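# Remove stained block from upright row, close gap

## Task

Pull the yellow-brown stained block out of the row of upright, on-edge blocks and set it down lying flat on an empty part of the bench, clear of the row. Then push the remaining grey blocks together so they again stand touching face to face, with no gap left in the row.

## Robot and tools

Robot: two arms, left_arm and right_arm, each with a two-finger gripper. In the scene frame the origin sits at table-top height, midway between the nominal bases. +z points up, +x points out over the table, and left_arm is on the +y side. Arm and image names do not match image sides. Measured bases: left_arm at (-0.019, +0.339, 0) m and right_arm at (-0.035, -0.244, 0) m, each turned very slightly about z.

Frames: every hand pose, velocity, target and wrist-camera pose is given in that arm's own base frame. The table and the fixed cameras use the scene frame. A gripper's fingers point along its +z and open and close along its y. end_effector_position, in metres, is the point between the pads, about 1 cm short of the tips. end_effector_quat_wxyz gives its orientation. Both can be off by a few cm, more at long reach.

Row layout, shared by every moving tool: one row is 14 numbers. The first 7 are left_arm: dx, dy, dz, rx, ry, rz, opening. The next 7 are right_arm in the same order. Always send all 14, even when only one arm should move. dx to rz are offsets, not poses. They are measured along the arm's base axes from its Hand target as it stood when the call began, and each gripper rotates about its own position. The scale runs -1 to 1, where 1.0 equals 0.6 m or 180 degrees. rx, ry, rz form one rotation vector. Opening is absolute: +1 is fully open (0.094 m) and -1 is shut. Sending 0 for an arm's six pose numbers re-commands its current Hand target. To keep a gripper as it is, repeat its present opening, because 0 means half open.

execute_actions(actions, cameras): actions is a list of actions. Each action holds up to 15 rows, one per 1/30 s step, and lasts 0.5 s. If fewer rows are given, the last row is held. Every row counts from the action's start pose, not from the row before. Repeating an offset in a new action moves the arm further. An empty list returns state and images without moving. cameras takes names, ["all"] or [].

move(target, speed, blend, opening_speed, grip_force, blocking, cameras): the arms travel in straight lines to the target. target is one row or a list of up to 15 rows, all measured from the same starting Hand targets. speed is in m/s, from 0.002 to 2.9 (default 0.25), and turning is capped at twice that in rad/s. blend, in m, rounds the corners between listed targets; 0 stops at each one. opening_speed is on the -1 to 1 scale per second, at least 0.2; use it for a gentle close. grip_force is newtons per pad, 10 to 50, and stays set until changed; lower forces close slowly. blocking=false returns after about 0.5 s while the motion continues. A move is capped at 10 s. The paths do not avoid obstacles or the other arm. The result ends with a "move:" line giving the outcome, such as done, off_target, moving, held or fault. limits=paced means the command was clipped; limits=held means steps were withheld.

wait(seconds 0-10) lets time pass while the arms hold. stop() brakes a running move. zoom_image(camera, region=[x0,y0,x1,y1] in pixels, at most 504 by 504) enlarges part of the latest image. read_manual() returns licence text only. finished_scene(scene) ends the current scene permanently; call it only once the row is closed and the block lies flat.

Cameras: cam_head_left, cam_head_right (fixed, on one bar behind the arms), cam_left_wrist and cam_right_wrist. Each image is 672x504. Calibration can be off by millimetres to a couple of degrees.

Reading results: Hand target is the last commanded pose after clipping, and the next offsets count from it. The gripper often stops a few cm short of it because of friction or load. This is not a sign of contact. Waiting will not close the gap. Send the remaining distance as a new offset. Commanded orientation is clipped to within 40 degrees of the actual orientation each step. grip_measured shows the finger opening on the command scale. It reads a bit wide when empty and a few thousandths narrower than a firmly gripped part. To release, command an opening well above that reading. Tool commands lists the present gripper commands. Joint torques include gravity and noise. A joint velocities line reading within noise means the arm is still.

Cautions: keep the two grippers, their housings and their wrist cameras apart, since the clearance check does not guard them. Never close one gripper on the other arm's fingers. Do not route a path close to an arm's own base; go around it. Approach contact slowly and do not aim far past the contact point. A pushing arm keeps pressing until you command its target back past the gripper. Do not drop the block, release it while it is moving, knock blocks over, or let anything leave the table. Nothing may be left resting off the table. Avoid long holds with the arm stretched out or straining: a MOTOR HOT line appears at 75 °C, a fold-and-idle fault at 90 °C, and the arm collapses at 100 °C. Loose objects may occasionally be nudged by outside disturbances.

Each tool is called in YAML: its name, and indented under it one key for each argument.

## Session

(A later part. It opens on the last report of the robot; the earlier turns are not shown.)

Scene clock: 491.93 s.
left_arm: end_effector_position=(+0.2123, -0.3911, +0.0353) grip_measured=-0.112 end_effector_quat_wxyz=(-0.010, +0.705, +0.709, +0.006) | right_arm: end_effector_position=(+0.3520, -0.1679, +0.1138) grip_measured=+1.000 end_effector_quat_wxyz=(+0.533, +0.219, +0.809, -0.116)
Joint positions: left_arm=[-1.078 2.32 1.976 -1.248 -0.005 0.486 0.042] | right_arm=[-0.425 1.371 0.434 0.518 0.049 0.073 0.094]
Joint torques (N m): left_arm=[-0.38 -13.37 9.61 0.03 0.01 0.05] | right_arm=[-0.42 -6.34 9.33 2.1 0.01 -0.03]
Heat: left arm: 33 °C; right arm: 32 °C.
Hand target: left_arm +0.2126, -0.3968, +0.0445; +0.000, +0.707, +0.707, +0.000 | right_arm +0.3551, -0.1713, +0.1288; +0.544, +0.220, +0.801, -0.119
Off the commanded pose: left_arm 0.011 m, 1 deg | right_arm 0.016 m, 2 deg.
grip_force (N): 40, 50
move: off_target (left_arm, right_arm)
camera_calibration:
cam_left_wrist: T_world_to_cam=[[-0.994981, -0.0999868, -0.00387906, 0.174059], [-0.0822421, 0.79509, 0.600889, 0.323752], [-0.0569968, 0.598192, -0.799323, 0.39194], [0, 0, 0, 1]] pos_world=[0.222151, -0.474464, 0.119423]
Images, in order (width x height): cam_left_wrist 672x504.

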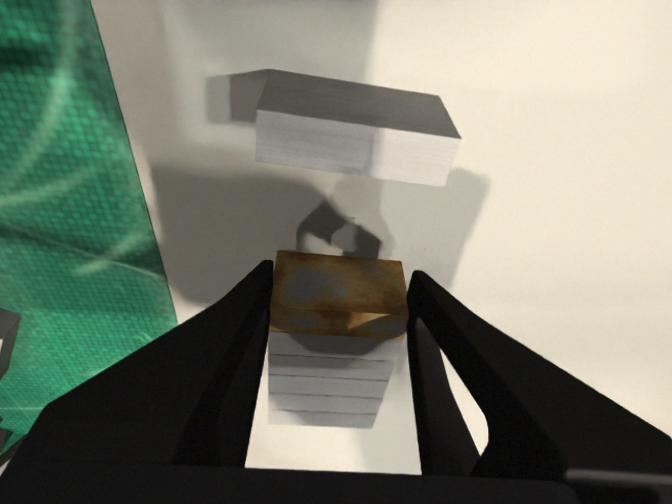

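move:
  target: [0, 0, 0.015, 0, 0, 0, -0.27, 0, 0, 0, 0, 0, 0, 1]
  speed: 0.05
  cameras: ["cam_left_wrist"]

Scene clock: 496.43 s.
left_arm: end_effector_position=(+0.2124, -0.3912, +0.0422) grip_measured=-0.112 end_effector_quat_wxyz=(-0.011, +0.705, +0.709, +0.006) | right_arm: end_effector_position=(+0.3520, -0.1679, +0.1138) grip_measured=+1.000 end_effector_quat_wxyz=(+0.533, +0.219, +0.809, -0.116)
Joint positions: left_arm=[-1.078 2.32 2.003 -1.278 -0.005 0.486 0.042] | right_arm=[-0.425 1.371 0.434 0.518 0.049 0.073 0.094]
Joint torques (N m): left_arm=[-0.42 -13.64 9.95 -0.01 0.03 0.05] | right_arm=[-0.42 -6.34 9.32 2.1 0.01 -0.02]
Heat: left arm: 33 °C; right arm: 32 °C.
Hand target: left_arm +0.2126, -0.3968, +0.0534; +0.000, +0.707, +0.707, +0.000 | right_arm +0.3551, -0.1713, +0.1288; +0.544, +0.220, +0.801, -0.119
Off the commanded pose: left_arm 0.013 m, 1 deg | right_arm 0.016 m, 2 deg.
grip_force (N): 40, 50
move: off_target (left_arm, right_arm)
camera_calibration:
cam_left_wrist: T_world_to_cam=[[-0.994985, -0.0999807, -0.00294473, 0.174047], [-0.0815555, 0.793874, 0.602588, 0.318938], [-0.0579095, 0.599807, -0.798047, 0.398229], [0, 0, 0, 1]] pos_world=[0.222247, -0.474656, 0.12613]
Images, in order (width x height): cam_left_wrist 672x504.

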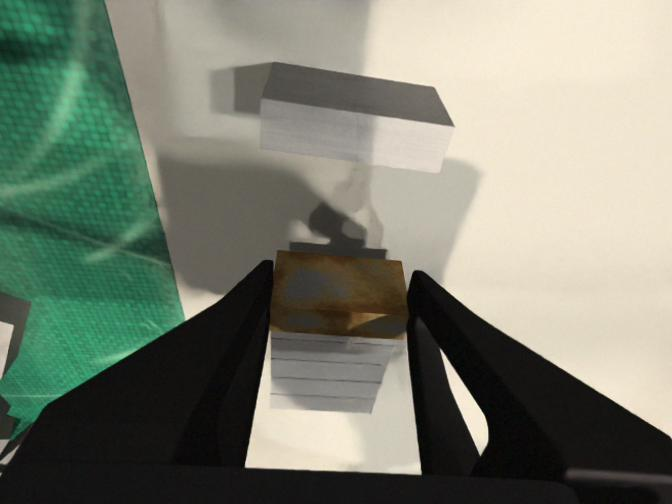

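move:
  target:
    - [0, 0, 0.083, 0, 0, 0, -0.27, 0, 0, 0, 0, 0, 0, 1]
    - [-0.296, 0.0113, 0.1277, -0.3332, -0.0146, 0.0252, -0.27, 0, 0, 0, 0, 0, 0, 1]
  speed: [0.1, 0.2]
  blend: [0.015, 0]
  cameras: ["cam_left_wrist", "cam_head_left"]

Scene clock: 541.27 s.
left_arm: end_effector_position=(+0.0350, -0.3899, +0.1234) grip_measured=-0.112 end_effector_quat_wxyz=(+0.357, +0.593, +0.641, -0.330) | right_arm: end_effector_position=(+0.3520, -0.1679, +0.1138) grip_measured=+1.000 end_effector_quat_wxyz=(+0.533, +0.219, +0.809, -0.116)
Joint positions: left_arm=[-1.479 1.327 0.594 0.178 0.011 0.008 0.042] | right_arm=[-0.425 1.371 0.434 0.518 0.049 0.073 0.094]
Joint torques (N m): left_arm=[-0.55 -5.94 6.98 2.12 -0.14 -0.11] | right_arm=[-0.43 -6.34 9.33 2.1 0.02 -0.02]
Heat: left arm: 33 °C; right arm: 32 °C.
Hand target: left_arm +0.0351, -0.3900, +0.1301; +0.369, +0.585, +0.638, -0.338 | right_arm +0.3551, -0.1713, +0.1288; +0.544, +0.220, +0.801, -0.119
Off the commanded pose: left_arm 0.007 m, 2 deg | right_arm 0.016 m, 2 deg.
grip_force (N): 40, 50
move: off_target (right_arm)
camera_calibration:
cam_left_wrist: T_world_to_cam=[[-0.988251, -0.133318, 0.074738, -0.0248197], [-0.151828, 0.912443, -0.379994, 0.424464], [-0.0175343, -0.386877, -0.921965, 0.0810872], [0, 0, 0, 1]] pos_world=[0.0413395, -0.359238, 0.237908]
Images, in order (width x height): cam_head_left 672x504, cam_left_wrist 672x504.

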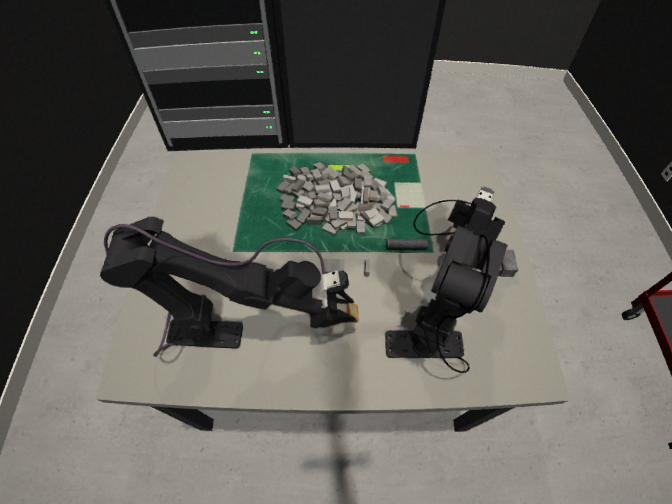

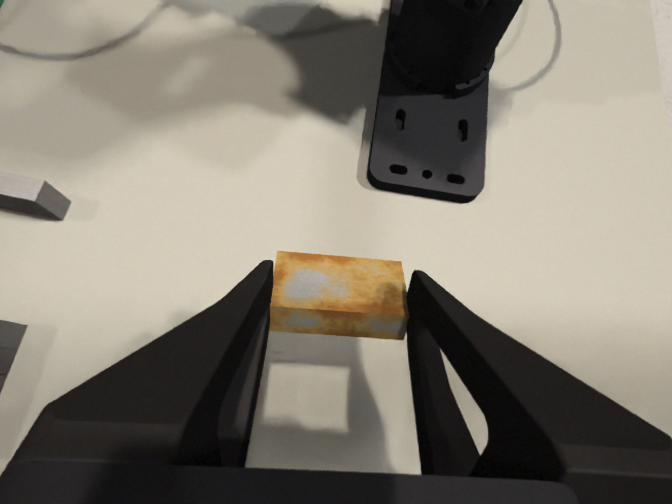

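move:
  target: [0, 0, -0.125, 0, 0, 0, -0.27, 0, 0, 0, 0, 0, 0, 1]
  speed: 0.1

Scene clock: 556.03 s.
left_arm: end_effector_position=(+0.0352, -0.3903, +0.0568) grip_measured=-0.112 end_effector_quat_wxyz=(+0.366, +0.589, +0.637, -0.337) | right_arm: end_effector_position=(+0.3520, -0.1679, +0.1138) grip_measured=+1.000 end_effector_quat_wxyz=(+0.533, +0.219, +0.809, -0.116)
Joint positions: left_arm=[-1.479 1.573 0.424 0.619 0.01 0.008 0.042] | right_arm=[-0.425 1.371 0.434 0.518 0.049 0.073 0.094]
Joint torques (N m): left_arm=[-0.54 -4.44 5.64 2.14 -0.15 -0.09] | right_arm=[-0.42 -6.35 9.33 2.1 0.02 -0.03]
Heat: left arm: 31 °C; right arm: 32 °C.
Hand target: left_arm +0.0351, -0.3901, +0.0551; +0.369, +0.585, +0.638, -0.338 | right_arm +0.3551, -0.1713, +0.1288; +0.544, +0.220, +0.801, -0.119
Off the commanded pose: left_arm 0.002 m, 1 deg | right_arm 0.016 m, 2 deg.
grip_force (N): 40, 50
move: off_target (right_arm)

move:
  target: [0, 0, -0.029, 0, 0, 0, -0.27, 0, 0, 0, 0, 0, 0, 1]
  speed: 0.04
  cameras: ["cam_left_wrist"]

Scene clock: 559.87 s.
left_arm: end_effector_position=(+0.0354, -0.3925, +0.0422) grip_measured=-0.112 end_effector_quat_wxyz=(+0.369, +0.587, +0.635, -0.340) | right_arm: end_effector_position=(+0.3520, -0.1679, +0.1138) grip_measured=+1.000 end_effector_quat_wxyz=(+0.533, +0.219, +0.809, -0.116)
Joint positions: left_arm=[-1.479 1.663 0.404 0.74 0.01 0.006 0.042] | right_arm=[-0.425 1.371 0.434 0.518 0.049 0.073 0.094]
Joint torques (N m): left_arm=[-0.57 -4.7 4.78 2.09 -0.15 -0.07] | right_arm=[-0.42 -6.35 9.33 2.1 0.02 -0.03]
Heat: left arm: 31 °C; right arm: 32 °C.
Hand target: left_arm +0.0351, -0.3901, +0.0378; +0.369, +0.585, +0.638, -0.338 | right_arm +0.3551, -0.1713, +0.1288; +0.544, +0.220, +0.801, -0.119
Off the commanded pose: left_arm 0.005 m, 0 deg | right_arm 0.016 m, 2 deg.
grip_force (N): 40, 50
move: off_target (right_arm)
camera_calibration:
cam_left_wrist: T_world_to_cam=[[-0.988243, -0.132074, 0.0770271, -0.0183801], [-0.152183, 0.898227, -0.412346, 0.39187], [-0.0147277, -0.41922, -0.907765, -0.00807126], [0, 0, 0, 1]] pos_world=[0.0413533, -0.3578, 0.155675]
Images, in order (width x height): cam_left_wrist 672x504.

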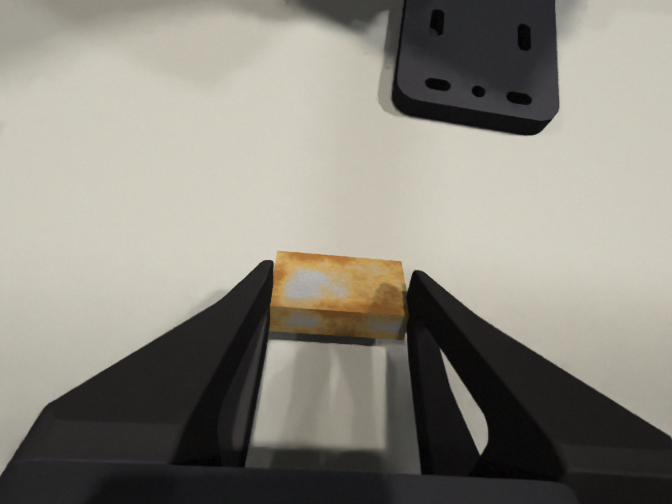

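move:
  target: [0, 0, -0.01, 0, 0, 0, -0.27, 0, 0, 0, 0, 0, 0, 1]
  speed: 0.03

move:
  target: [0, 0, -0.006, 0, 0, 0, -0.27, 0, 0, 0, 0, 0, 0, 1]
  speed: 0.03
  cameras: ["cam_left_wrist"]

Scene clock: 565.90 s.
left_arm: end_effector_position=(+0.0356, -0.3952, +0.0411) grip_measured=-0.112 end_effector_quat_wxyz=(+0.375, +0.583, +0.632, -0.346) | right_arm: end_effector_position=(+0.3520, -0.1679, +0.1138) grip_measured=+1.000 end_effector_quat_wxyz=(+0.533, +0.219, +0.809, -0.116)
Joint positions: left_arm=[-1.479 1.694 0.399 0.795 0.01 0.006 0.042] | right_arm=[-0.425 1.371 0.434 0.518 0.049 0.073 0.094]
Joint torques (N m): left_arm=[-0.53 -4.59 4.49 1.98 -0.16 -0.07] | right_arm=[-0.42 -6.35 9.33 2.1 0.02 -0.03]
Heat: left arm: 31 °C; right arm: 32 °C.
Hand target: left_arm +0.0351, -0.3901, +0.0317; +0.369, +0.585, +0.638, -0.338 | right_arm +0.3551, -0.1713, +0.1288; +0.544, +0.220, +0.801, -0.119
Off the commanded pose: left_arm 0.011 m, 1 deg | right_arm 0.016 m, 2 deg.
grip_force (N): 40, 50
move: off_target (left_arm, right_arm)

Scene clock: 566.70 s.
left_arm: end_effector_position=(+0.0358, -0.3973, +0.0407) grip_measured=-0.112 end_effector_quat_wxyz=(+0.379, +0.581, +0.630, -0.349) | right_arm: end_effector_position=(+0.3520, -0.1679, +0.1138) grip_measured=+1.000 end_effector_quat_wxyz=(+0.533, +0.219, +0.809, -0.116)
Joint positions: left_arm=[-1.479 1.712 0.399 0.826 0.01 0.006 0.042] | right_arm=[-0.425 1.371 0.434 0.518 0.049 0.073 0.094]
Joint torques (N m): left_arm=[-0.57 -4.53 4.14 1.9 -0.17 -0.05] | right_arm=[-0.42 -6.34 9.33 2.1 0.01 -0.03]
Heat: left arm: 31 °C; right arm: 32 °C.
Hand target: left_arm +0.0351, -0.3901, +0.0281; +0.369, +0.585, +0.638, -0.338 | right_arm +0.3551, -0.1713, +0.1288; +0.544, +0.220, +0.801, -0.119
Off the commanded pose: left_arm 0.015 m, 2 deg | right_arm 0.016 m, 2 deg.
grip_force (N): 40, 50
move: off_target (left_arm, right_arm)
camera_calibration:
cam_left_wrist: T_world_to_cam=[[-0.988355, -0.130038, 0.0790256, -0.0177033], [-0.151642, 0.884836, -0.440533, 0.391413], [-0.0126385, -0.447386, -0.894251, -0.0232491], [0, 0, 0, 1]] pos_world=[0.0415637, -0.35904, 0.153039]
Images, in order (width x height): cam_left_wrist 672x504.

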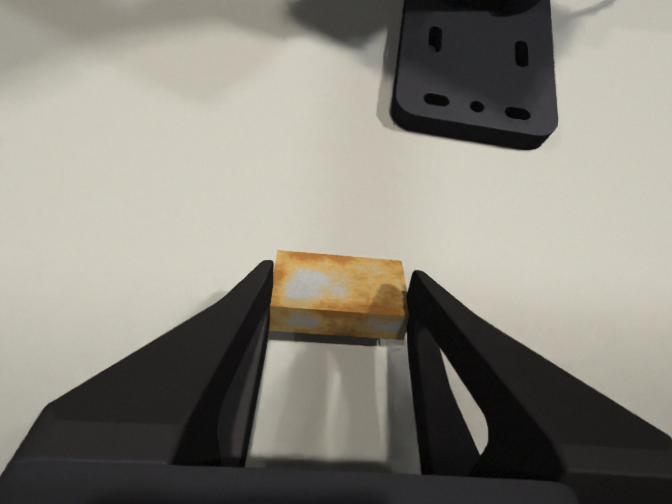

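move:
  target: [0.001, -0.0115, 0.02, 0, 0, 0, -0.27, 0, 0, 0, 0, 0, 0, 1]
  speed: 0.03

move:
  target: [0, 0, 0, 0, 0, 0, 0.2, 0, 0, 0, 0, 0, 0, 1]
  opening_speed: 0.25
  cameras: ["cam_left_wrist"]

Scene clock: 577.90 s.
left_arm: end_effector_position=(+0.0358, -0.3966, +0.0399) grip_measured=-0.112 end_effector_quat_wxyz=(+0.374, +0.583, +0.633, -0.345) | right_arm: end_effector_position=(+0.3520, -0.1679, +0.1138) grip_measured=+1.000 end_effector_quat_wxyz=(+0.533, +0.219, +0.809, -0.116)
Joint positions: left_arm=[-1.479 1.702 0.406 0.793 0.01 0.004 0.042] | right_arm=[-0.425 1.371 0.434 0.518 0.049 0.073 0.094]
Joint torques (N m): left_arm=[-0.58 -7.23 7.01 1.43 -0.14 -0.05] | right_arm=[-0.42 -6.35 9.33 2.1 0.02 -0.02]
Heat: left arm: 30 °C; right arm: 32 °C.
Hand target: left_arm +0.0357, -0.3969, +0.0401; +0.369, +0.585, +0.638, -0.338 | right_arm +0.3551, -0.1713, +0.1288; +0.544, +0.220, +0.801, -0.119
Off the commanded pose: left_arm 0.000 m, 1 deg | right_arm 0.016 m, 2 deg.
grip_force (N): 40, 50
move: off_target (right_arm)

Scene clock: 580.00 s.
left_arm: end_effector_position=(+0.0355, -0.3927, +0.0329) grip_measured=+0.197 end_effector_quat_wxyz=(+0.363, +0.589, +0.639, -0.336) | right_arm: end_effector_position=(+0.3520, -0.1679, +0.1138) grip_measured=+1.000 end_effector_quat_wxyz=(+0.533, +0.219, +0.809, -0.116)
Joint positions: left_arm=[-1.479 1.702 0.406 0.76 0.01 0.004 0.056] | right_arm=[-0.425 1.371 0.434 0.518 0.049 0.073 0.094]
Joint torques (N m): left_arm=[-0.55 -7.17 7.12 1.69 -0.15 -0.05] | right_arm=[-0.43 -6.35 9.33 2.1 0.01 -0.02]
Heat: left arm: 30 °C; right arm: 32 °C.
Hand target: left_arm +0.0357, -0.3969, +0.0401; +0.369, +0.585, +0.638, -0.338 | right_arm +0.3551, -0.1713, +0.1288; +0.544, +0.220, +0.801, -0.119
Off the commanded pose: left_arm 0.008 m, 1 deg | right_arm 0.016 m, 2 deg.
grip_force (N): 40, 50
move: off_target (right_arm)
camera_calibration:
cam_left_wrist: T_world_to_cam=[[-0.987793, -0.13471, 0.0782166, -0.0186358], [-0.154821, 0.904404, -0.397599, 0.390333], [-0.0171789, -0.404855, -0.91422, -0.0106189], [0, 0, 0, 1]] pos_world=[0.041841, -0.359828, 0.146946]
Images, in order (width x height): cam_left_wrist 672x504.

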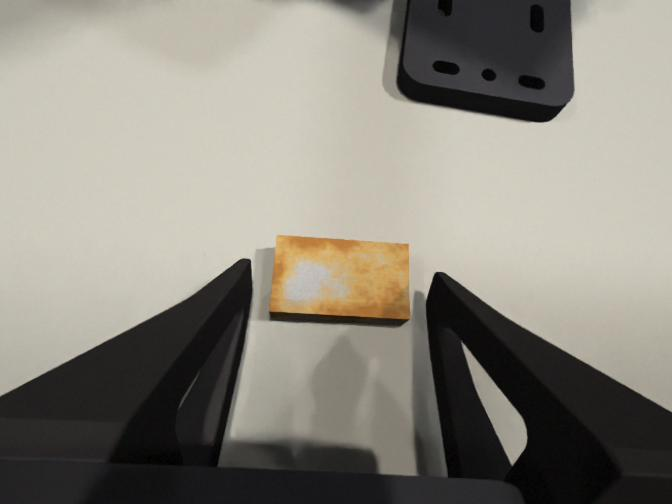

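move:
  target:
    - [0, 0.06, 0.09, 0, 0, 0, 0.3, 0, 0, 0, 0, 0, 0, 1]
    - [0.2968, -0.0897, 0.085, 0.3332, 0.0146, -0.0252, 0.3, 0, 0, 0, 0, 0, 0, 1]
  speed: [0.08, 0.22]
  blend: [0.02, 0]
  grip_force: [30, 50]
  cameras: ["cam_left_wrist", "cam_head_right"]

Scene clock: 608.67 s.
left_arm: end_effector_position=(+0.2105, -0.4508, +0.0973) grip_measured=+0.298 end_effector_quat_wxyz=(+0.039, +0.705, +0.708, -0.018) | right_arm: end_effector_position=(+0.3520, -0.1679, +0.1138) grip_measured=+1.000 end_effector_quat_wxyz=(+0.533, +0.219, +0.809, -0.116)
Joint positions: left_arm=[-1.133 2.524 2.588 -1.548 0.007 0.434 0.061] | right_arm=[-0.425 1.371 0.434 0.518 0.049 0.073 0.094]
Joint torques (N m): left_arm=[0.28 -11.92 9.52 0.25 -0.1 0.09] | right_arm=[-0.43 -6.35 9.33 2.1 0.01 -0.03]
Heat: left arm: 30 °C; right arm: 32 °C.
Hand target: left_arm +0.2137, -0.4507, +0.0910; +0.000, +0.707, +0.707, +0.000 | right_arm +0.3551, -0.1713, +0.1288; +0.544, +0.220, +0.801, -0.119
Off the commanded pose: left_arm 0.007 m, 5 deg | right_arm 0.016 m, 2 deg.
joint sent to its limit (left arm) — joint 4 (wrist pitch), lower limit. The joint targets are off in orientation, not in position.
grip_force (N): 30, 50
move: off_target (left_arm, right_arm)
camera_calibration:
cam_left_wrist: T_world_to_cam=[[-0.994709, -0.0983641, -0.0296486, 0.169648], [-0.0996093, 0.852759, 0.512719, 0.371955], [-0.02515, 0.512959, -0.858045, 0.437611], [0, 0, 0, 1]] pos_world=[0.216807, -0.524977, 0.189811]
Images, in order (width x height): cam_head_right 672x504, cam_left_wrist 672x504.

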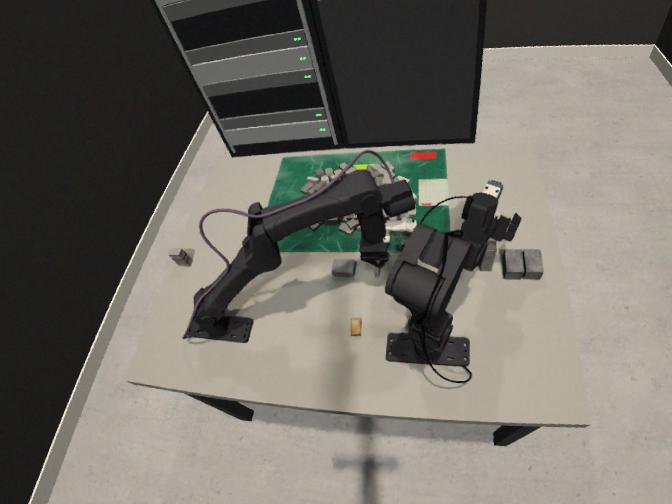

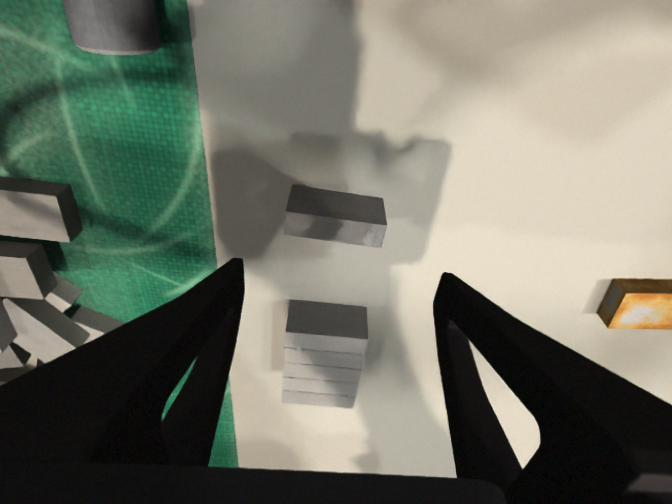

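zoom_image:
  camera: "cam_left_wrist"
  region: [260, 170, 410, 420]

Scaled by 2.016.

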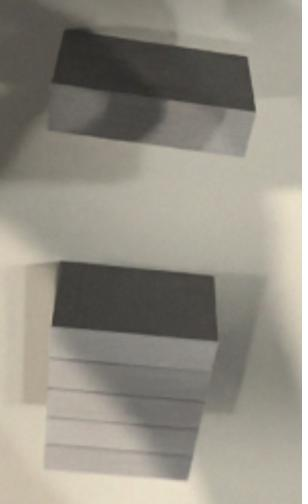

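move:
  target: [0, 0, -0.106, 0, 0, 0, 0.3, 0, 0, 0, 0, 0, 0, 1]
  speed: 0.08
  cameras: ["cam_left_wrist"]

Scene clock: 636.70 s.
left_arm: end_effector_position=(+0.2115, -0.4526, +0.0425) grip_measured=+0.298 end_effector_quat_wxyz=(+0.010, +0.706, +0.708, -0.007) | right_arm: end_effector_position=(+0.3520, -0.1679, +0.1138) grip_measured=+1.000 end_effector_quat_wxyz=(+0.533, +0.219, +0.809, -0.116)
Joint positions: left_arm=[-1.133 2.585 2.483 -1.446 0.006 0.434 0.061] | right_arm=[-0.425 1.371 0.434 0.518 0.049 0.073 0.094]
Joint torques (N m): left_arm=[0.25 -12.45 6.5 0.32 -0.11 0.1] | right_arm=[-0.42 -6.35 9.32 2.1 0.01 -0.03]
Heat: left arm: 32 °C; right arm: 32 °C.
Hand target: left_arm +0.2138, -0.4508, +0.0276; +0.000, +0.707, +0.707, +0.000 | right_arm +0.3551, -0.1713, +0.1288; +0.544, +0.220, +0.801, -0.119
Off the commanded pose: left_arm 0.015 m, 1 deg | right_arm 0.016 m, 2 deg.
grip_force (N): 30, 50
move: off_target (left_arm, right_arm)
camera_calibration:
cam_left_wrist: T_world_to_cam=[[-0.995254, -0.0968637, -0.00929881, 0.168833], [-0.0852407, 0.821741, 0.56345, 0.382505], [-0.0469367, 0.561569, -0.826098, 0.416822], [0, 0, 0, 1]] pos_world=[0.220201, -0.53204, 0.130383]
Images, in order (width x height): cam_left_wrist 672x504.

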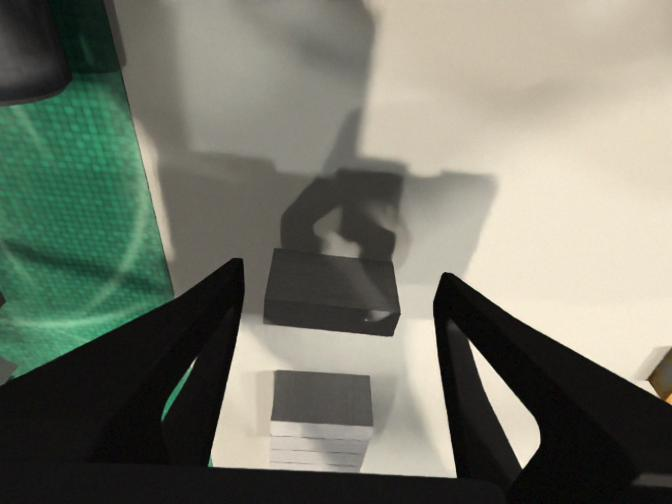

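move:
  target: [0.001, 0.005, -0.008, 0, 0, 0, 0.3, 0, 0, 0, 0, 0, 0, 1]
  speed: 0.05
  cameras: ["cam_left_wrist"]

Scene clock: 642.53 s.
left_arm: end_effector_position=(+0.2106, -0.4507, +0.0294) grip_measured=+0.298 end_effector_quat_wxyz=(+0.003, +0.707, +0.707, -0.005) | right_arm: end_effector_position=(+0.3520, -0.1679, +0.1138) grip_measured=+1.000 end_effector_quat_wxyz=(+0.533, +0.219, +0.809, -0.116)
Joint positions: left_arm=[-1.133 2.585 2.431 -1.408 0.006 0.437 0.061] | right_arm=[-0.425 1.371 0.434 0.518 0.049 0.073 0.094]
Joint torques (N m): left_arm=[0.65 -14.09 5.9 0.32 -0.1 0.08] | right_arm=[-0.42 -6.35 9.32 2.1 0.01 -0.03]
Heat: left arm: 32 °C; right arm: 32 °C.
Hand target: left_arm +0.2144, -0.4478, +0.0228; +0.000, +0.707, +0.707, +0.000 | right_arm +0.3551, -0.1713, +0.1288; +0.544, +0.220, +0.801, -0.119
Off the commanded pose: left_arm 0.008 m, 1 deg | right_arm 0.016 m, 2 deg.
grip_force (N): 30, 50
move: off_target (right_arm)
camera_calibration:
cam_left_wrist: T_world_to_cam=[[-0.995619, -0.0933873, -0.00463804, 0.169539], [-0.0791015, 0.814791, 0.574333, 0.383589], [-0.0498564, 0.572184, -0.818609, 0.41014], [0, 0, 0, 1]] pos_world=[0.219587, -0.531387, 0.116223]
Images, in order (width x height): cam_left_wrist 672x504.

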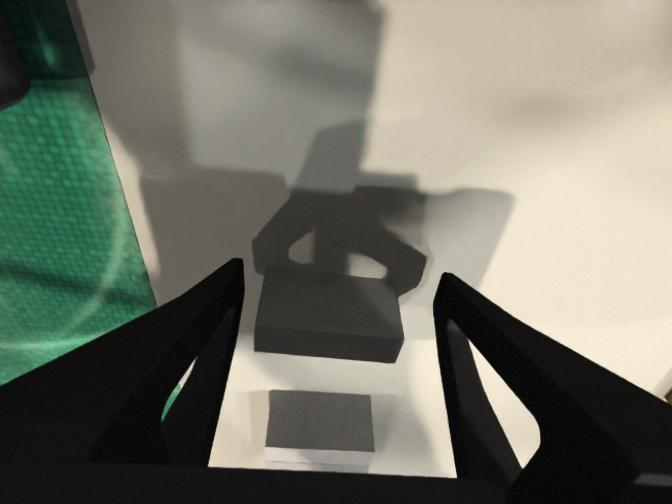

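move:
  target: [0, 0, 0, 0, 0, 0, -0.27, 0, 0, 0, 0, 0, 0, 1]
  opening_speed: 0.35

move:
  target: [0, 0, 0.03, 0, 0, 0, -0.27, 0, 0, 0, 0, 0, 0, 1]
  speed: 0.05
  cameras: ["cam_left_wrist"]

Scene clock: 650.50 s.
left_arm: end_effector_position=(+0.2128, -0.4509, +0.0294) grip_measured=-0.089 end_effector_quat_wxyz=(+0.006, +0.706, +0.708, -0.004) | right_arm: end_effector_position=(+0.3520, -0.1679, +0.1138) grip_measured=+1.000 end_effector_quat_wxyz=(+0.533, +0.219, +0.809, -0.116)
Joint positions: left_arm=[-1.131 2.585 2.431 -1.404 0.003 0.438 0.043] | right_arm=[-0.425 1.371 0.434 0.518 0.049 0.073 0.094]
Joint torques (N m): left_arm=[0.42 -14.13 5.9 0.28 -0.05 0.08] | right_arm=[-0.42 -6.34 9.33 2.1 0.01 -0.03]
Heat: left arm: 32 °C; right arm: 32 °C.
Hand target: left_arm +0.2144, -0.4478, +0.0228; +0.000, +0.707, +0.707, +0.000 | right_arm +0.3551, -0.1713, +0.1288; +0.544, +0.220, +0.801, -0.119
Off the commanded pose: left_arm 0.007 m, 1 deg | right_arm 0.016 m, 2 deg.
grip_force (N): 30, 50
move: off_target (right_arm)

Scene clock: 651.60 s.
left_arm: end_effector_position=(+0.2112, -0.4475, +0.0421) grip_measured=-0.089 end_effector_quat_wxyz=(+0.002, +0.706, +0.708, -0.002) | right_arm: end_effector_position=(+0.3520, -0.1679, +0.1138) grip_measured=+1.000 end_effector_quat_wxyz=(+0.533, +0.219, +0.809, -0.116)
Joint positions: left_arm=[-1.131 2.585 2.482 -1.464 0.003 0.438 0.043] | right_arm=[-0.425 1.371 0.434 0.518 0.049 0.073 0.094]
Joint torques (N m): left_arm=[0.34 -13.01 9.96 0.06 -0.07 0.1] | right_arm=[-0.42 -6.35 9.33 2.1 0.01 -0.02]
Heat: left arm: 32 °C; right arm: 32 °C.
Hand target: left_arm +0.2144, -0.4478, +0.0408; +0.000, +0.707, +0.707, +0.000 | right_arm +0.3551, -0.1713, +0.1288; +0.544, +0.220, +0.801, -0.119
Off the commanded pose: left_arm 0.003 m, 0 deg | right_arm 0.016 m, 2 deg.
grip_force (N): 30, 50
move: off_target (right_arm)
camera_calibration:
cam_left_wrist: T_world_to_cam=[[-0.995436, -0.0952253, -0.00620058, 0.169744], [-0.0812072, 0.811189, 0.579118, 0.372273], [-0.0501169, 0.576979, -0.81522, 0.420718], [0, 0, 0, 1]] pos_world=[0.220285, -0.528565, 0.12844]
Images, in order (width x height): cam_left_wrist 672x504.

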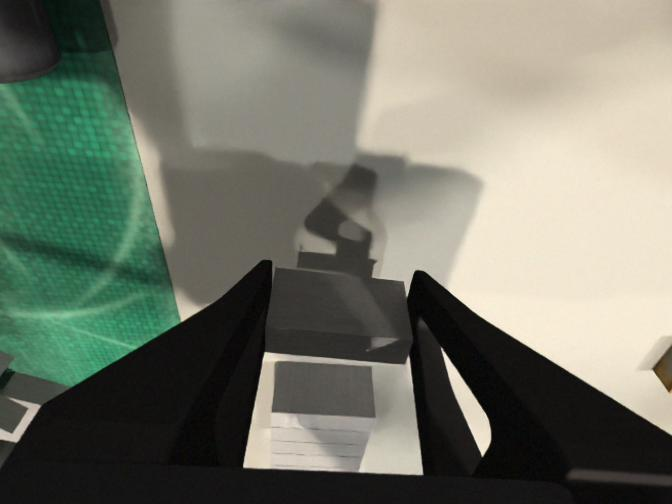

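move:
  target: [-0.002, 0.055, 0.003, 0, 0, 0, -0.27, 0, 0, 0, 0, 0, 0, 1]
  speed: 0.08
  cameras: ["cam_left_wrist"]

Scene clock: 662.63 s.
left_arm: end_effector_position=(+0.2101, -0.4117, +0.0269) grip_measured=-0.089 end_effector_quat_wxyz=(-0.022, +0.705, +0.709, +0.006) | right_arm: end_effector_position=(+0.3520, -0.1679, +0.1138) grip_measured=+1.000 end_effector_quat_wxyz=(+0.533, +0.219, +0.809, -0.116)
Joint positions: left_arm=[-1.1 2.441 2.155 -1.33 0.002 0.465 0.043] | right_arm=[-0.425 1.371 0.434 0.518 0.049 0.073 0.094]
Joint torques (N m): left_arm=[0.13 -17.35 5.89 0.26 -0.07 0.08] | right_arm=[-0.43 -6.34 9.33 2.1 0.01 -0.03]
Heat: left arm: 32 °C; right arm: 32 °C.
Hand target: left_arm +0.2132, -0.4149, +0.0425; +0.000, +0.707, +0.707, +0.000 | right_arm +0.3551, -0.1713, +0.1288; +0.544, +0.220, +0.801, -0.119
Off the commanded pose: left_arm 0.016 m, 3 deg | right_arm 0.016 m, 2 deg.
grip_force (N): 30, 50
move: off_target (left_arm, right_arm)
camera_calibration:
cam_left_wrist: T_world_to_cam=[[-0.995016, -0.0990929, 0.0111213, 0.169772], [-0.071192, 0.784057, 0.616592, 0.337645], [-0.0698197, 0.612727, -0.787204, 0.405699], [0, 0, 0, 1]] pos_world=[0.221289, -0.496493, 0.10929]
Images, in order (width x height): cam_left_wrist 672x504.

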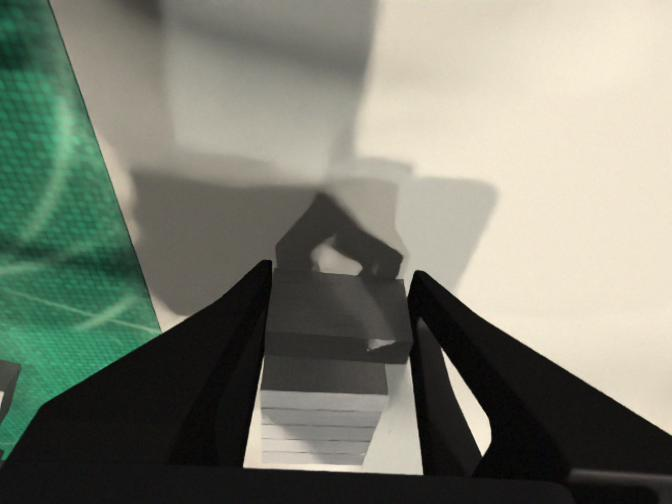

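move:
  target: [0, 0.004, 0.01, 0, 0, 0, -0.27, 0, 0, 0, 0, 0, 0, 1]
  speed: 0.06
  cameras: ["cam_left_wrist"]

Scene clock: 668.83 s.
left_arm: end_effector_position=(+0.2106, -0.4127, +0.0316) grip_measured=-0.089 end_effector_quat_wxyz=(-0.017, +0.706, +0.708, +0.004) | right_arm: end_effector_position=(+0.3520, -0.1679, +0.1138) grip_measured=+1.000 end_effector_quat_wxyz=(+0.533, +0.219, +0.809, -0.116)
Joint positions: left_arm=[-1.1 2.431 2.155 -1.33 0.002 0.468 0.043] | right_arm=[-0.425 1.371 0.434 0.518 0.049 0.073 0.094]
Joint torques (N m): left_arm=[0.34 -17.47 6.02 0.11 -0.05 0.1] | right_arm=[-0.43 -6.35 9.33 2.1 0.01 -0.03]
Heat: left arm: 35 °C; right arm: 32 °C.
Hand target: left_arm +0.2132, -0.4125, +0.0486; +0.000, +0.707, +0.707, +0.000 | right_arm +0.3551, -0.1713, +0.1288; +0.544, +0.220, +0.801, -0.119
Off the commanded pose: left_arm 0.017 m, 2 deg | right_arm 0.016 m, 2 deg.
grip_force (N): 30, 50
move: off_target (left_arm, right_arm)
camera_calibration:
cam_left_wrist: T_world_to_cam=[[-0.995316, -0.096419, 0.00703309, 0.171378], [-0.0722805, 0.790501, 0.60818, 0.338735], [-0.0641998, 0.604823, -0.793768, 0.405877], [0, 0, 0, 1]] pos_world=[0.221117, -0.49673, 0.114955]
Images, in order (width x height): cam_left_wrist 672x504.

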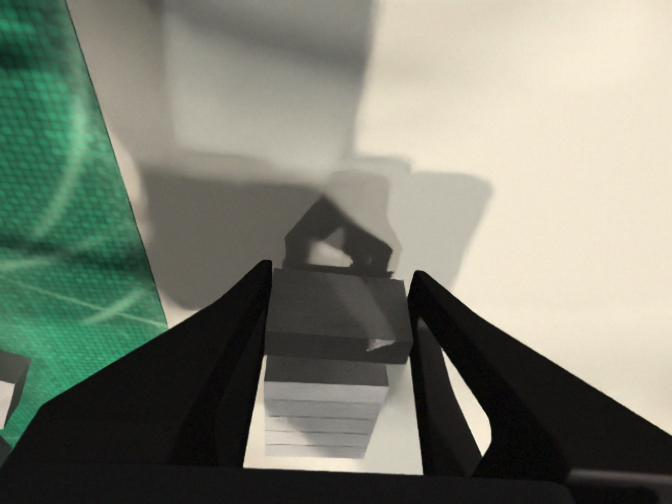

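zoom_image:
  camera: "cam_left_wrist"
  region: [240, 255, 440, 475]

Scaled by 2.291.

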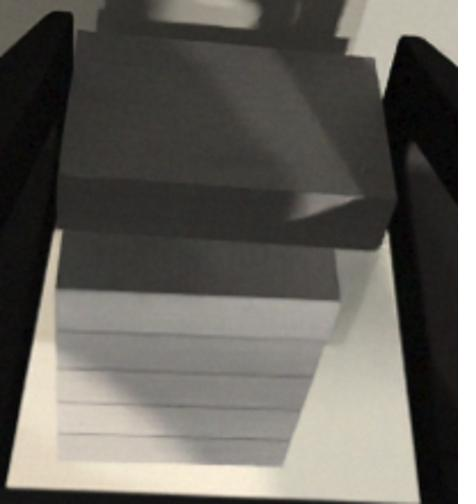

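move:
  target: [0.003, 0.02, 0, 0, 0, 0, -0.27, 0, 0, 0, 0, 0, 0, 1]
  speed: 0.05
  cameras: ["cam_left_wrist"]

Scene clock: 687.23 s.
left_arm: end_effector_position=(+0.2118, -0.3995, +0.0325) grip_measured=-0.089 end_effector_quat_wxyz=(-0.019, +0.706, +0.708, +0.005) | right_arm: end_effector_position=(+0.3520, -0.1679, +0.1138) grip_measured=+1.000 end_effector_quat_wxyz=(+0.533, +0.219, +0.809, -0.116)
Joint positions: left_arm=[-1.085 2.379 2.066 -1.298 0.002 0.483 0.043] | right_arm=[-0.425 1.371 0.434 0.518 0.049 0.073 0.094]
Joint torques (N m): left_arm=[0.35 -17.05 5.97 0.17 -0.06 0.1] | right_arm=[-0.43 -6.34 9.33 2.1 0.01 -0.03]
Heat: left arm: 39 °C; right arm: 32 °C.
Hand target: left_arm +0.2150, -0.4004, +0.0484; +0.000, +0.707, +0.707, +0.000 | right_arm +0.3551, -0.1713, +0.1288; +0.544, +0.220, +0.801, -0.119
Off the commanded pose: left_arm 0.016 m, 2 deg | right_arm 0.016 m, 2 deg.
grip_force (N): 30, 50
move: off_target (left_arm, right_arm)
camera_calibration:
cam_left_wrist: T_world_to_cam=[[-0.995289, -0.096465, 0.00975979, 0.173749], [-0.0703365, 0.787634, 0.612115, 0.326182], [-0.0667348, 0.608545, -0.790709, 0.400563], [0, 0, 0, 1]] pos_world=[0.222605, -0.483912, 0.115372]
Images, in order (width x height): cam_left_wrist 672x504.

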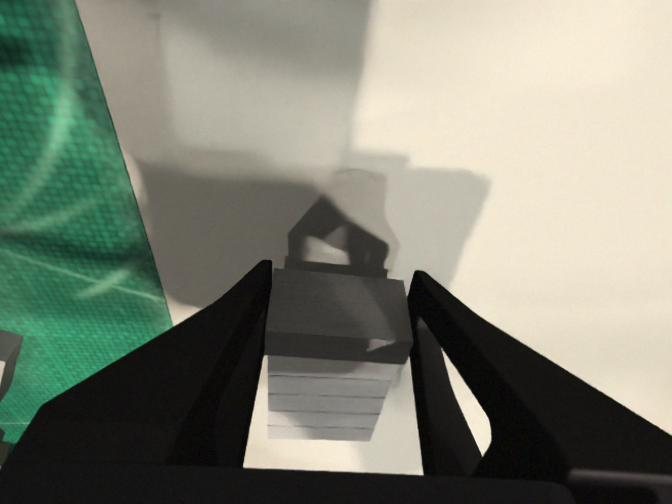

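move:
  target: [-0.003, 0, -0.035, 0, 0, 0, -0.27, 0, 0, 0, 0, 0, 0, 1]
  speed: 0.04

Scene clock: 693.03 s.
left_arm: end_effector_position=(+0.2116, -0.3982, +0.0258) grip_measured=-0.089 end_effector_quat_wxyz=(-0.012, +0.706, +0.708, +0.004) | right_arm: end_effector_position=(+0.3520, -0.1679, +0.1138) grip_measured=+1.000 end_effector_quat_wxyz=(+0.533, +0.219, +0.809, -0.116)
Joint positions: left_arm=[-1.085 2.357 2.002 -1.241 0 0.484 0.043] | right_arm=[-0.425 1.371 0.434 0.518 0.049 0.073 0.094]
Joint torques (N m): left_arm=[0.02 -14.54 5.18 0.44 -0.03 0.05] | right_arm=[-0.42 -6.34 9.32 2.1 0.01 -0.02]
Heat: left arm: 39 °C; right arm: 32 °C.
Hand target: left_arm +0.2132, -0.4004, +0.0275; +0.000, +0.707, +0.707, +0.000 | right_arm +0.3551, -0.1713, +0.1288; +0.544, +0.220, +0.801, -0.119
Off the commanded pose: left_arm 0.003 m, 1 deg | right_arm 0.016 m, 2 deg.
grip_force (N): 30, 50
move: off_target (right_arm)

move:
  target: [0, 0, 0.004, 0, 0, 0, 0.3, 0, 0, 0, 0, 0, 0, 1]
  opening_speed: 0.35
  speed: 0.03
  cameras: ["cam_left_wrist"]

Scene clock: 699.33 s.
left_arm: end_effector_position=(+0.2129, -0.4006, +0.0257) grip_measured=+0.297 end_effector_quat_wxyz=(-0.007, +0.706, +0.708, +0.002) | right_arm: end_effector_position=(+0.3520, -0.1679, +0.1138) grip_measured=+1.000 end_effector_quat_wxyz=(+0.533, +0.219, +0.809, -0.116)
Joint positions: left_arm=[-1.085 2.357 2.002 -1.23 0 0.484 0.061] | right_arm=[-0.425 1.371 0.434 0.518 0.049 0.073 0.094]
Joint torques (N m): left_arm=[0.01 -14.72 5.7 0.24 -0.03 0.05] | right_arm=[-0.43 -6.35 9.32 2.1 0.02 -0.03]
Heat: left arm: 39 °C; right arm: 32 °C.
Hand target: left_arm +0.2132, -0.4004, +0.0299; +0.000, +0.707, +0.707, +0.000 | right_arm +0.3551, -0.1713, +0.1288; +0.544, +0.220, +0.801, -0.119
Off the commanded pose: left_arm 0.004 m, 1 deg | right_arm 0.016 m, 2 deg.
grip_force (N): 30, 50
move: off_target (right_arm)
camera_calibration:
cam_left_wrist: T_world_to_cam=[[-0.995386, -0.0959239, -0.00222719, 0.17533], [-0.0785005, 0.8008, 0.593765, 0.338798], [-0.0551727, 0.5912, -0.804635, 0.386849], [0, 0, 0, 1]] pos_world=[0.222461, -0.483196, 0.110496]
Images, in order (width x height): cam_left_wrist 672x504.

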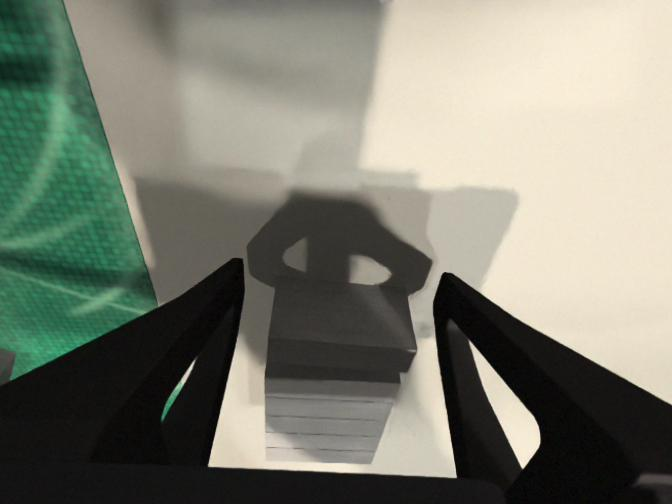

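move:
  target:
    - [0, 0, 0.1167, 0, 0, 0, 0.3, 0, 0, 0, 0, 0, 0, 1]
    - [-0.0023, 0.0748, 0.1167, 0, 0, 0.5, 1, 0, 0, 0, 0, 0, 0, 1]
  speed: [0.08, 0.25]
  grip_force: [50, 50]
  cameras: ["cam_left_wrist"]

Scene clock: 719.87 s.
left_arm: end_effector_position=(+0.2102, -0.3585, +0.0896) grip_measured=+0.997 end_effector_quat_wxyz=(-0.008, +0.010, +1.000, +0.011) | right_arm: end_effector_position=(+0.3520, -0.1679, +0.1138) grip_measured=+1.000 end_effector_quat_wxyz=(+0.533, +0.219, +0.809, -0.116)
Joint positions: left_arm=[-1.042 2.176 1.953 -1.374 0.002 -1.023 0.094] | right_arm=[-0.425 1.371 0.434 0.518 0.049 0.073 0.094]
Joint torques (N m): left_arm=[0.49 -14.84 5.76 0.18 -0.06 -0.16] | right_arm=[-0.42 -6.35 9.33 2.1 0.02 -0.03]
Heat: left arm: 39 °C; right arm: 32 °C.
Hand target: left_arm +0.2118, -0.3556, +0.1000; +0.000, +0.000, +1.000, +0.000 | right_arm +0.3551, -0.1713, +0.1288; +0.544, +0.220, +0.801, -0.119
Off the commanded pose: left_arm 0.011 m, 2 deg | right_arm 0.016 m, 2 deg.
move: off_target (left_arm, right_arm); target 2's new opening was sent with left_arm's hand 0.011 m and 2 deg from that target
camera_calibration:
cam_left_wrist: T_world_to_cam=[[0.0741961, -0.99679, -0.0300622, -0.368442], [-0.800902, -0.0775223, 0.593756, 0.103888], [-0.594181, -0.0199775, -0.804083, 0.307368], [0, 0, 0, 1]] pos_world=[0.293174, -0.353065, 0.174389]
Images, in order (width x height): cam_left_wrist 672x504.

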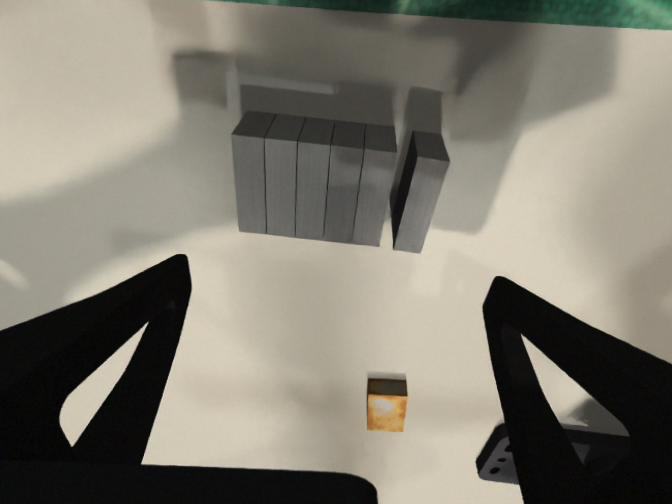

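move:
  target: [0.002, 0.001, -0.0917, 0, 0, 0, 1, 0, 0, 0, 0, 0, 0, 1]
  speed: 0.1
  cameras: ["cam_left_wrist"]

Scene clock: 736.33 s.
left_arm: end_effector_position=(+0.2114, -0.3583, +0.0437) grip_measured=+0.998 end_effector_quat_wxyz=(-0.002, +0.008, +1.000, +0.001) | right_arm: end_effector_position=(+0.3520, -0.1679, +0.1138) grip_measured=+1.000 end_effector_quat_wxyz=(+0.533, +0.219, +0.809, -0.116)
Joint positions: left_arm=[-1.039 2.168 1.759 -1.165 0.002 -1.023 0.094] | right_arm=[-0.425 1.371 0.434 0.518 0.049 0.073 0.094]
Joint torques (N m): left_arm=[0.49 -12.75 5.75 0.22 -0.07 -0.11] | right_arm=[-0.42 -6.34 9.33 2.1 0.01 -0.03]
Heat: left arm: 37 °C; right arm: 32 °C.
Hand target: left_arm +0.2130, -0.3549, +0.0450; +0.000, +0.000, +1.000, +0.000 | right_arm +0.3551, -0.1713, +0.1288; +0.544, +0.220, +0.801, -0.119
Off the commanded pose: left_arm 0.004 m, 1 deg | right_arm 0.016 m, 2 deg.
move: off_target (right_arm)
camera_calibration:
cam_left_wrist: T_world_to_cam=[[0.0770836, -0.996975, -0.00991384, -0.371323], [-0.807434, -0.0682558, 0.585996, 0.137149], [-0.584901, -0.037166, -0.810253, 0.263392], [0, 0, 0, 1]] pos_world=[0.29342, -0.351049, 0.129365]
Images, in order (width x height): cam_left_wrist 672x504.

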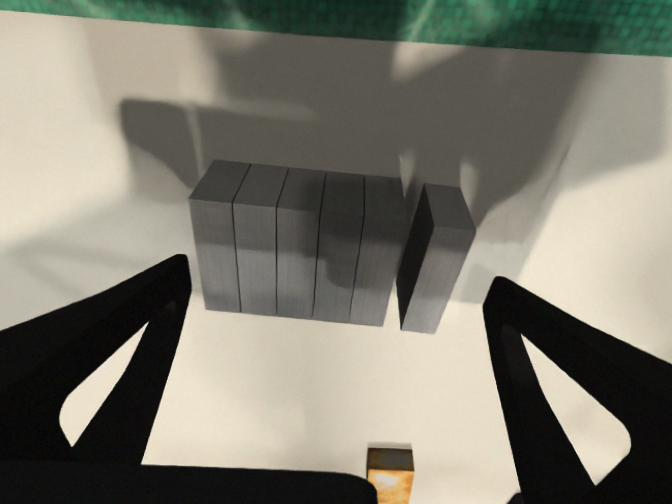

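move:
  target: [0.007, 0.005, -0.043, 0, 0, 0, 1, 0, 0, 0, 0, 0, 0, 1]
  speed: 0.08
  cameras: ["cam_left_wrist"]

Scene clock: 757.50 s.
left_arm: end_effector_position=(+0.2170, -0.3567, +0.0261) grip_measured=+0.998 end_effector_quat_wxyz=(+0.003, +0.002, +1.000, -0.008) | right_arm: end_effector_position=(+0.3520, -0.1679, +0.1138) grip_measured=+1.000 end_effector_quat_wxyz=(+0.533, +0.219, +0.809, -0.116)
Joint positions: left_arm=[-1.026 2.168 1.687 -1.073 0.002 -1.023 0.094] | right_arm=[-0.425 1.371 0.434 0.518 0.049 0.073 0.094]
Joint torques (N m): left_arm=[0.49 -10.96 5.79 0.28 -0.05 0.03] | right_arm=[-0.43 -6.34 9.33 2.1 0.02 -0.03]
Heat: left arm: 34 °C; right arm: 32 °C.
Hand target: left_arm +0.2172, -0.3520, +0.0192; +0.000, +0.000, +1.000, +0.000 | right_arm +0.3551, -0.1713, +0.1288; +0.544, +0.220, +0.801, -0.119
Off the commanded pose: left_arm 0.008 m, 1 deg | right_arm 0.016 m, 2 deg.
move: off_target (right_arm)
camera_calibration:
cam_left_wrist: T_world_to_cam=[[0.0903862, -0.99587, 0.00855862, -0.373321], [-0.812652, -0.0687839, 0.578676, 0.153218], [-0.575697, -0.0592595, -0.815513, 0.242685], [0, 0, 0, 1]] pos_world=[0.297969, -0.346858, 0.112444]
Images, in order (width x height): cam_left_wrist 672x504.

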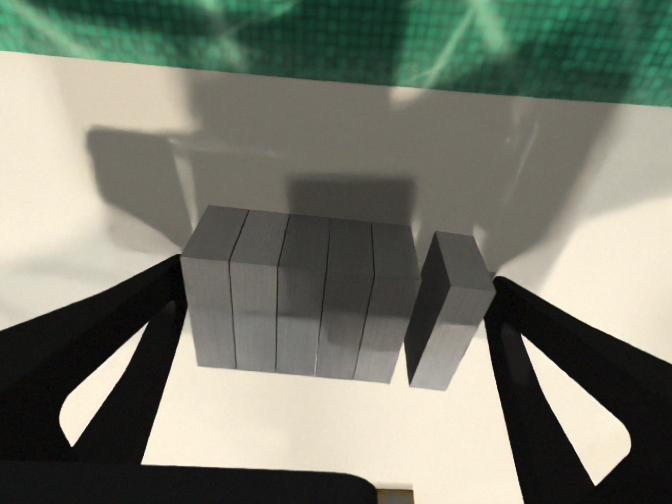

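move:
  target: [0, 0, -0.01, 0, 0, 0, 1, 0, 0, 0, 0, 0, 0, 1]
  speed: 0.05

Scene clock: 774.63 s.
left_arm: end_effector_position=(+0.2174, -0.3575, +0.0227) grip_measured=+0.998 end_effector_quat_wxyz=(+0.005, +0.002, +1.000, -0.011) | right_arm: end_effector_position=(+0.3520, -0.1679, +0.1138) grip_measured=+1.000 end_effector_quat_wxyz=(+0.533, +0.219, +0.809, -0.116)
Joint positions: left_arm=[-1.026 2.168 1.673 -1.052 0.002 -1.023 0.094] | right_arm=[-0.425 1.371 0.434 0.518 0.049 0.073 0.094]
Joint torques (N m): left_arm=[0.43 -10.44 5.72 0.29 -0.05 0.03] | right_arm=[-0.43 -6.35 9.33 2.1 0.02 -0.03]
Heat: left arm: 33 °C; right arm: 32 °C.
Hand target: left_arm +0.2171, -0.3519, +0.0132; +0.000, +0.000, +1.000, +0.000 | right_arm +0.3551, -0.1713, +0.1288; +0.544, +0.220, +0.801, -0.119
Off the commanded pose: left_arm 0.011 m, 1 deg | right_arm 0.016 m, 2 deg.
move: off_target (left_arm, right_arm)

move:
  target: [0, 0, 0, 0, 0, 0, 0.42, 0, 0, 0, 0, 0, 0, 1]
  opening_speed: 0.25
  grip_force: [30, 50]
  cameras: ["cam_left_wrist"]

Scene clock: 782.47 s.
left_arm: end_effector_position=(+0.2173, -0.3554, +0.0227) grip_measured=+0.519 end_effector_quat_wxyz=(+0.003, +0.000, +1.000, -0.008) | right_arm: end_effector_position=(+0.3520, -0.1679, +0.1138) grip_measured=+1.000 end_effector_quat_wxyz=(+0.533, +0.219, +0.809, -0.116)
Joint positions: left_arm=[-1.024 2.168 1.673 -1.059 0.002 -1.023 0.071] | right_arm=[-0.425 1.371 0.434 0.518 0.049 0.073 0.094]
Joint torques (N m): left_arm=[0.23 -10.44 5.71 0.35 -0.07 0.03] | right_arm=[-0.42 -6.34 9.33 2.1 0.02 -0.03]
Heat: left arm: 33 °C; right arm: 32 °C.
Hand target: left_arm +0.2172, -0.3519, +0.0132; +0.000, +0.000, +1.000, +0.000 | right_arm +0.3551, -0.1713, +0.1288; +0.544, +0.220, +0.801, -0.119
Off the commanded pose: left_arm 0.010 m, 1 deg | right_arm 0.016 m, 2 deg.
grip_force (N): 30, 50
move: off_target (right_arm)
camera_calibration:
cam_left_wrist: T_world_to_cam=[[0.0926535, -0.995664, 0.00823776, -0.372401], [-0.812383, -0.0708091, 0.578808, 0.154739], [-0.575716, -0.0603208, -0.815422, 0.239803], [0, 0, 0, 1]] pos_world=[0.29827, -0.345364, 0.109044]
Images, in order (width x height): cam_left_wrist 672x504.

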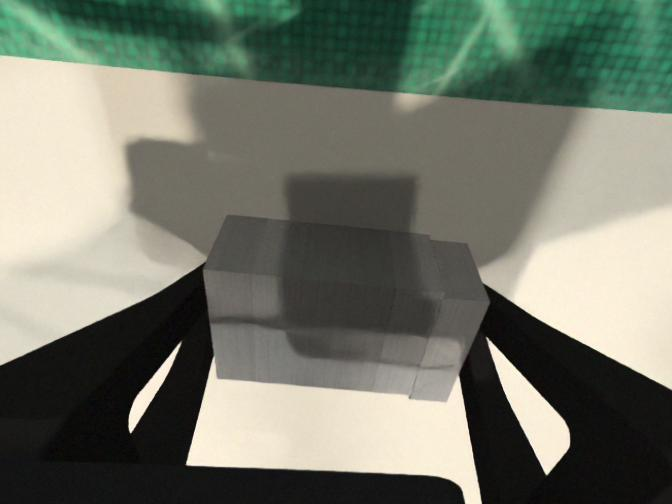

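zoom_image:
  camera: "cam_left_wrist"
  region: [190, 200, 510, 420]

Scaled by 1.575.

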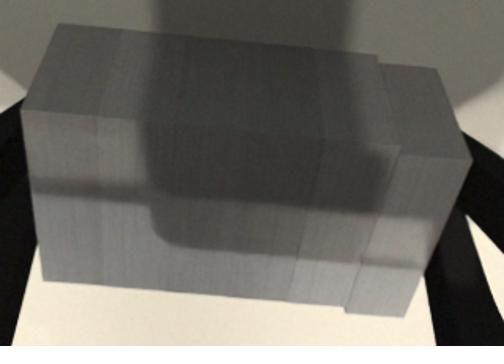

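move:
  target: [0, 0, 0, 0, 0, 0, 0.95, 0, 0, 0, 0, 0, 0, 1]
  opening_speed: 0.7
  cameras: ["cam_left_wrist"]

Scene clock: 800.23 s.
left_arm: end_effector_position=(+0.2183, -0.3571, +0.0227) grip_measured=+0.947 end_effector_quat_wxyz=(+0.005, +0.000, +1.000, -0.011) | right_arm: end_effector_position=(+0.3520, -0.1679, +0.1138) grip_measured=+1.000 end_effector_quat_wxyz=(+0.533, +0.219, +0.809, -0.116)
Joint positions: left_arm=[-1.024 2.168 1.673 -1.052 0.002 -1.023 0.091] | right_arm=[-0.425 1.371 0.434 0.518 0.049 0.073 0.094]
Joint torques (N m): left_arm=[0.21 -10.44 5.71 0.28 -0.06 0.03] | right_arm=[-0.42 -6.35 9.32 2.1 0.01 -0.02]
Heat: left arm: 32 °C; right arm: 32 °C.
Hand target: left_arm +0.2172, -0.3519, +0.0132; +0.000, +0.000, +1.000, +0.000 | right_arm +0.3551, -0.1713, +0.1288; +0.544, +0.220, +0.801, -0.119
Off the commanded pose: left_arm 0.011 m, 1 deg | right_arm 0.016 m, 2 deg.
grip_force (N): 30, 50
move: off_target (left_arm, right_arm)
camera_calibration:
cam_left_wrist: T_world_to_cam=[[0.0926103, -0.995587, 0.0151607, -0.374298], [-0.814679, -0.0670105, 0.576027, 0.157296], [-0.572469, -0.0656971, -0.81729, 0.2377], [0, 0, 0, 1]] pos_world=[0.298886, -0.34649, 0.109337]
Images, in order (width x height): cam_left_wrist 672x504.

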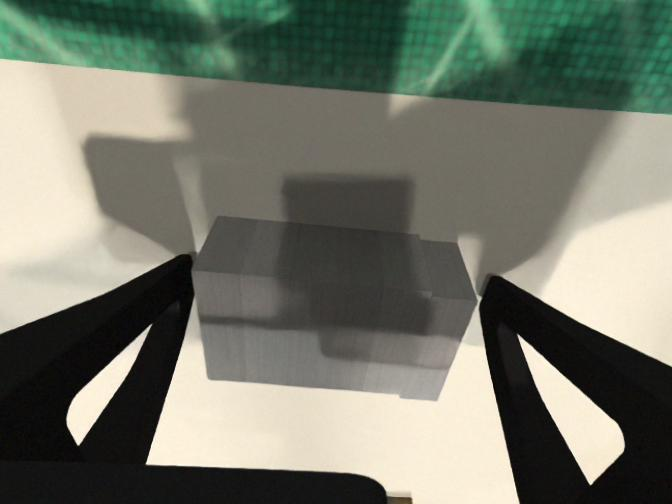

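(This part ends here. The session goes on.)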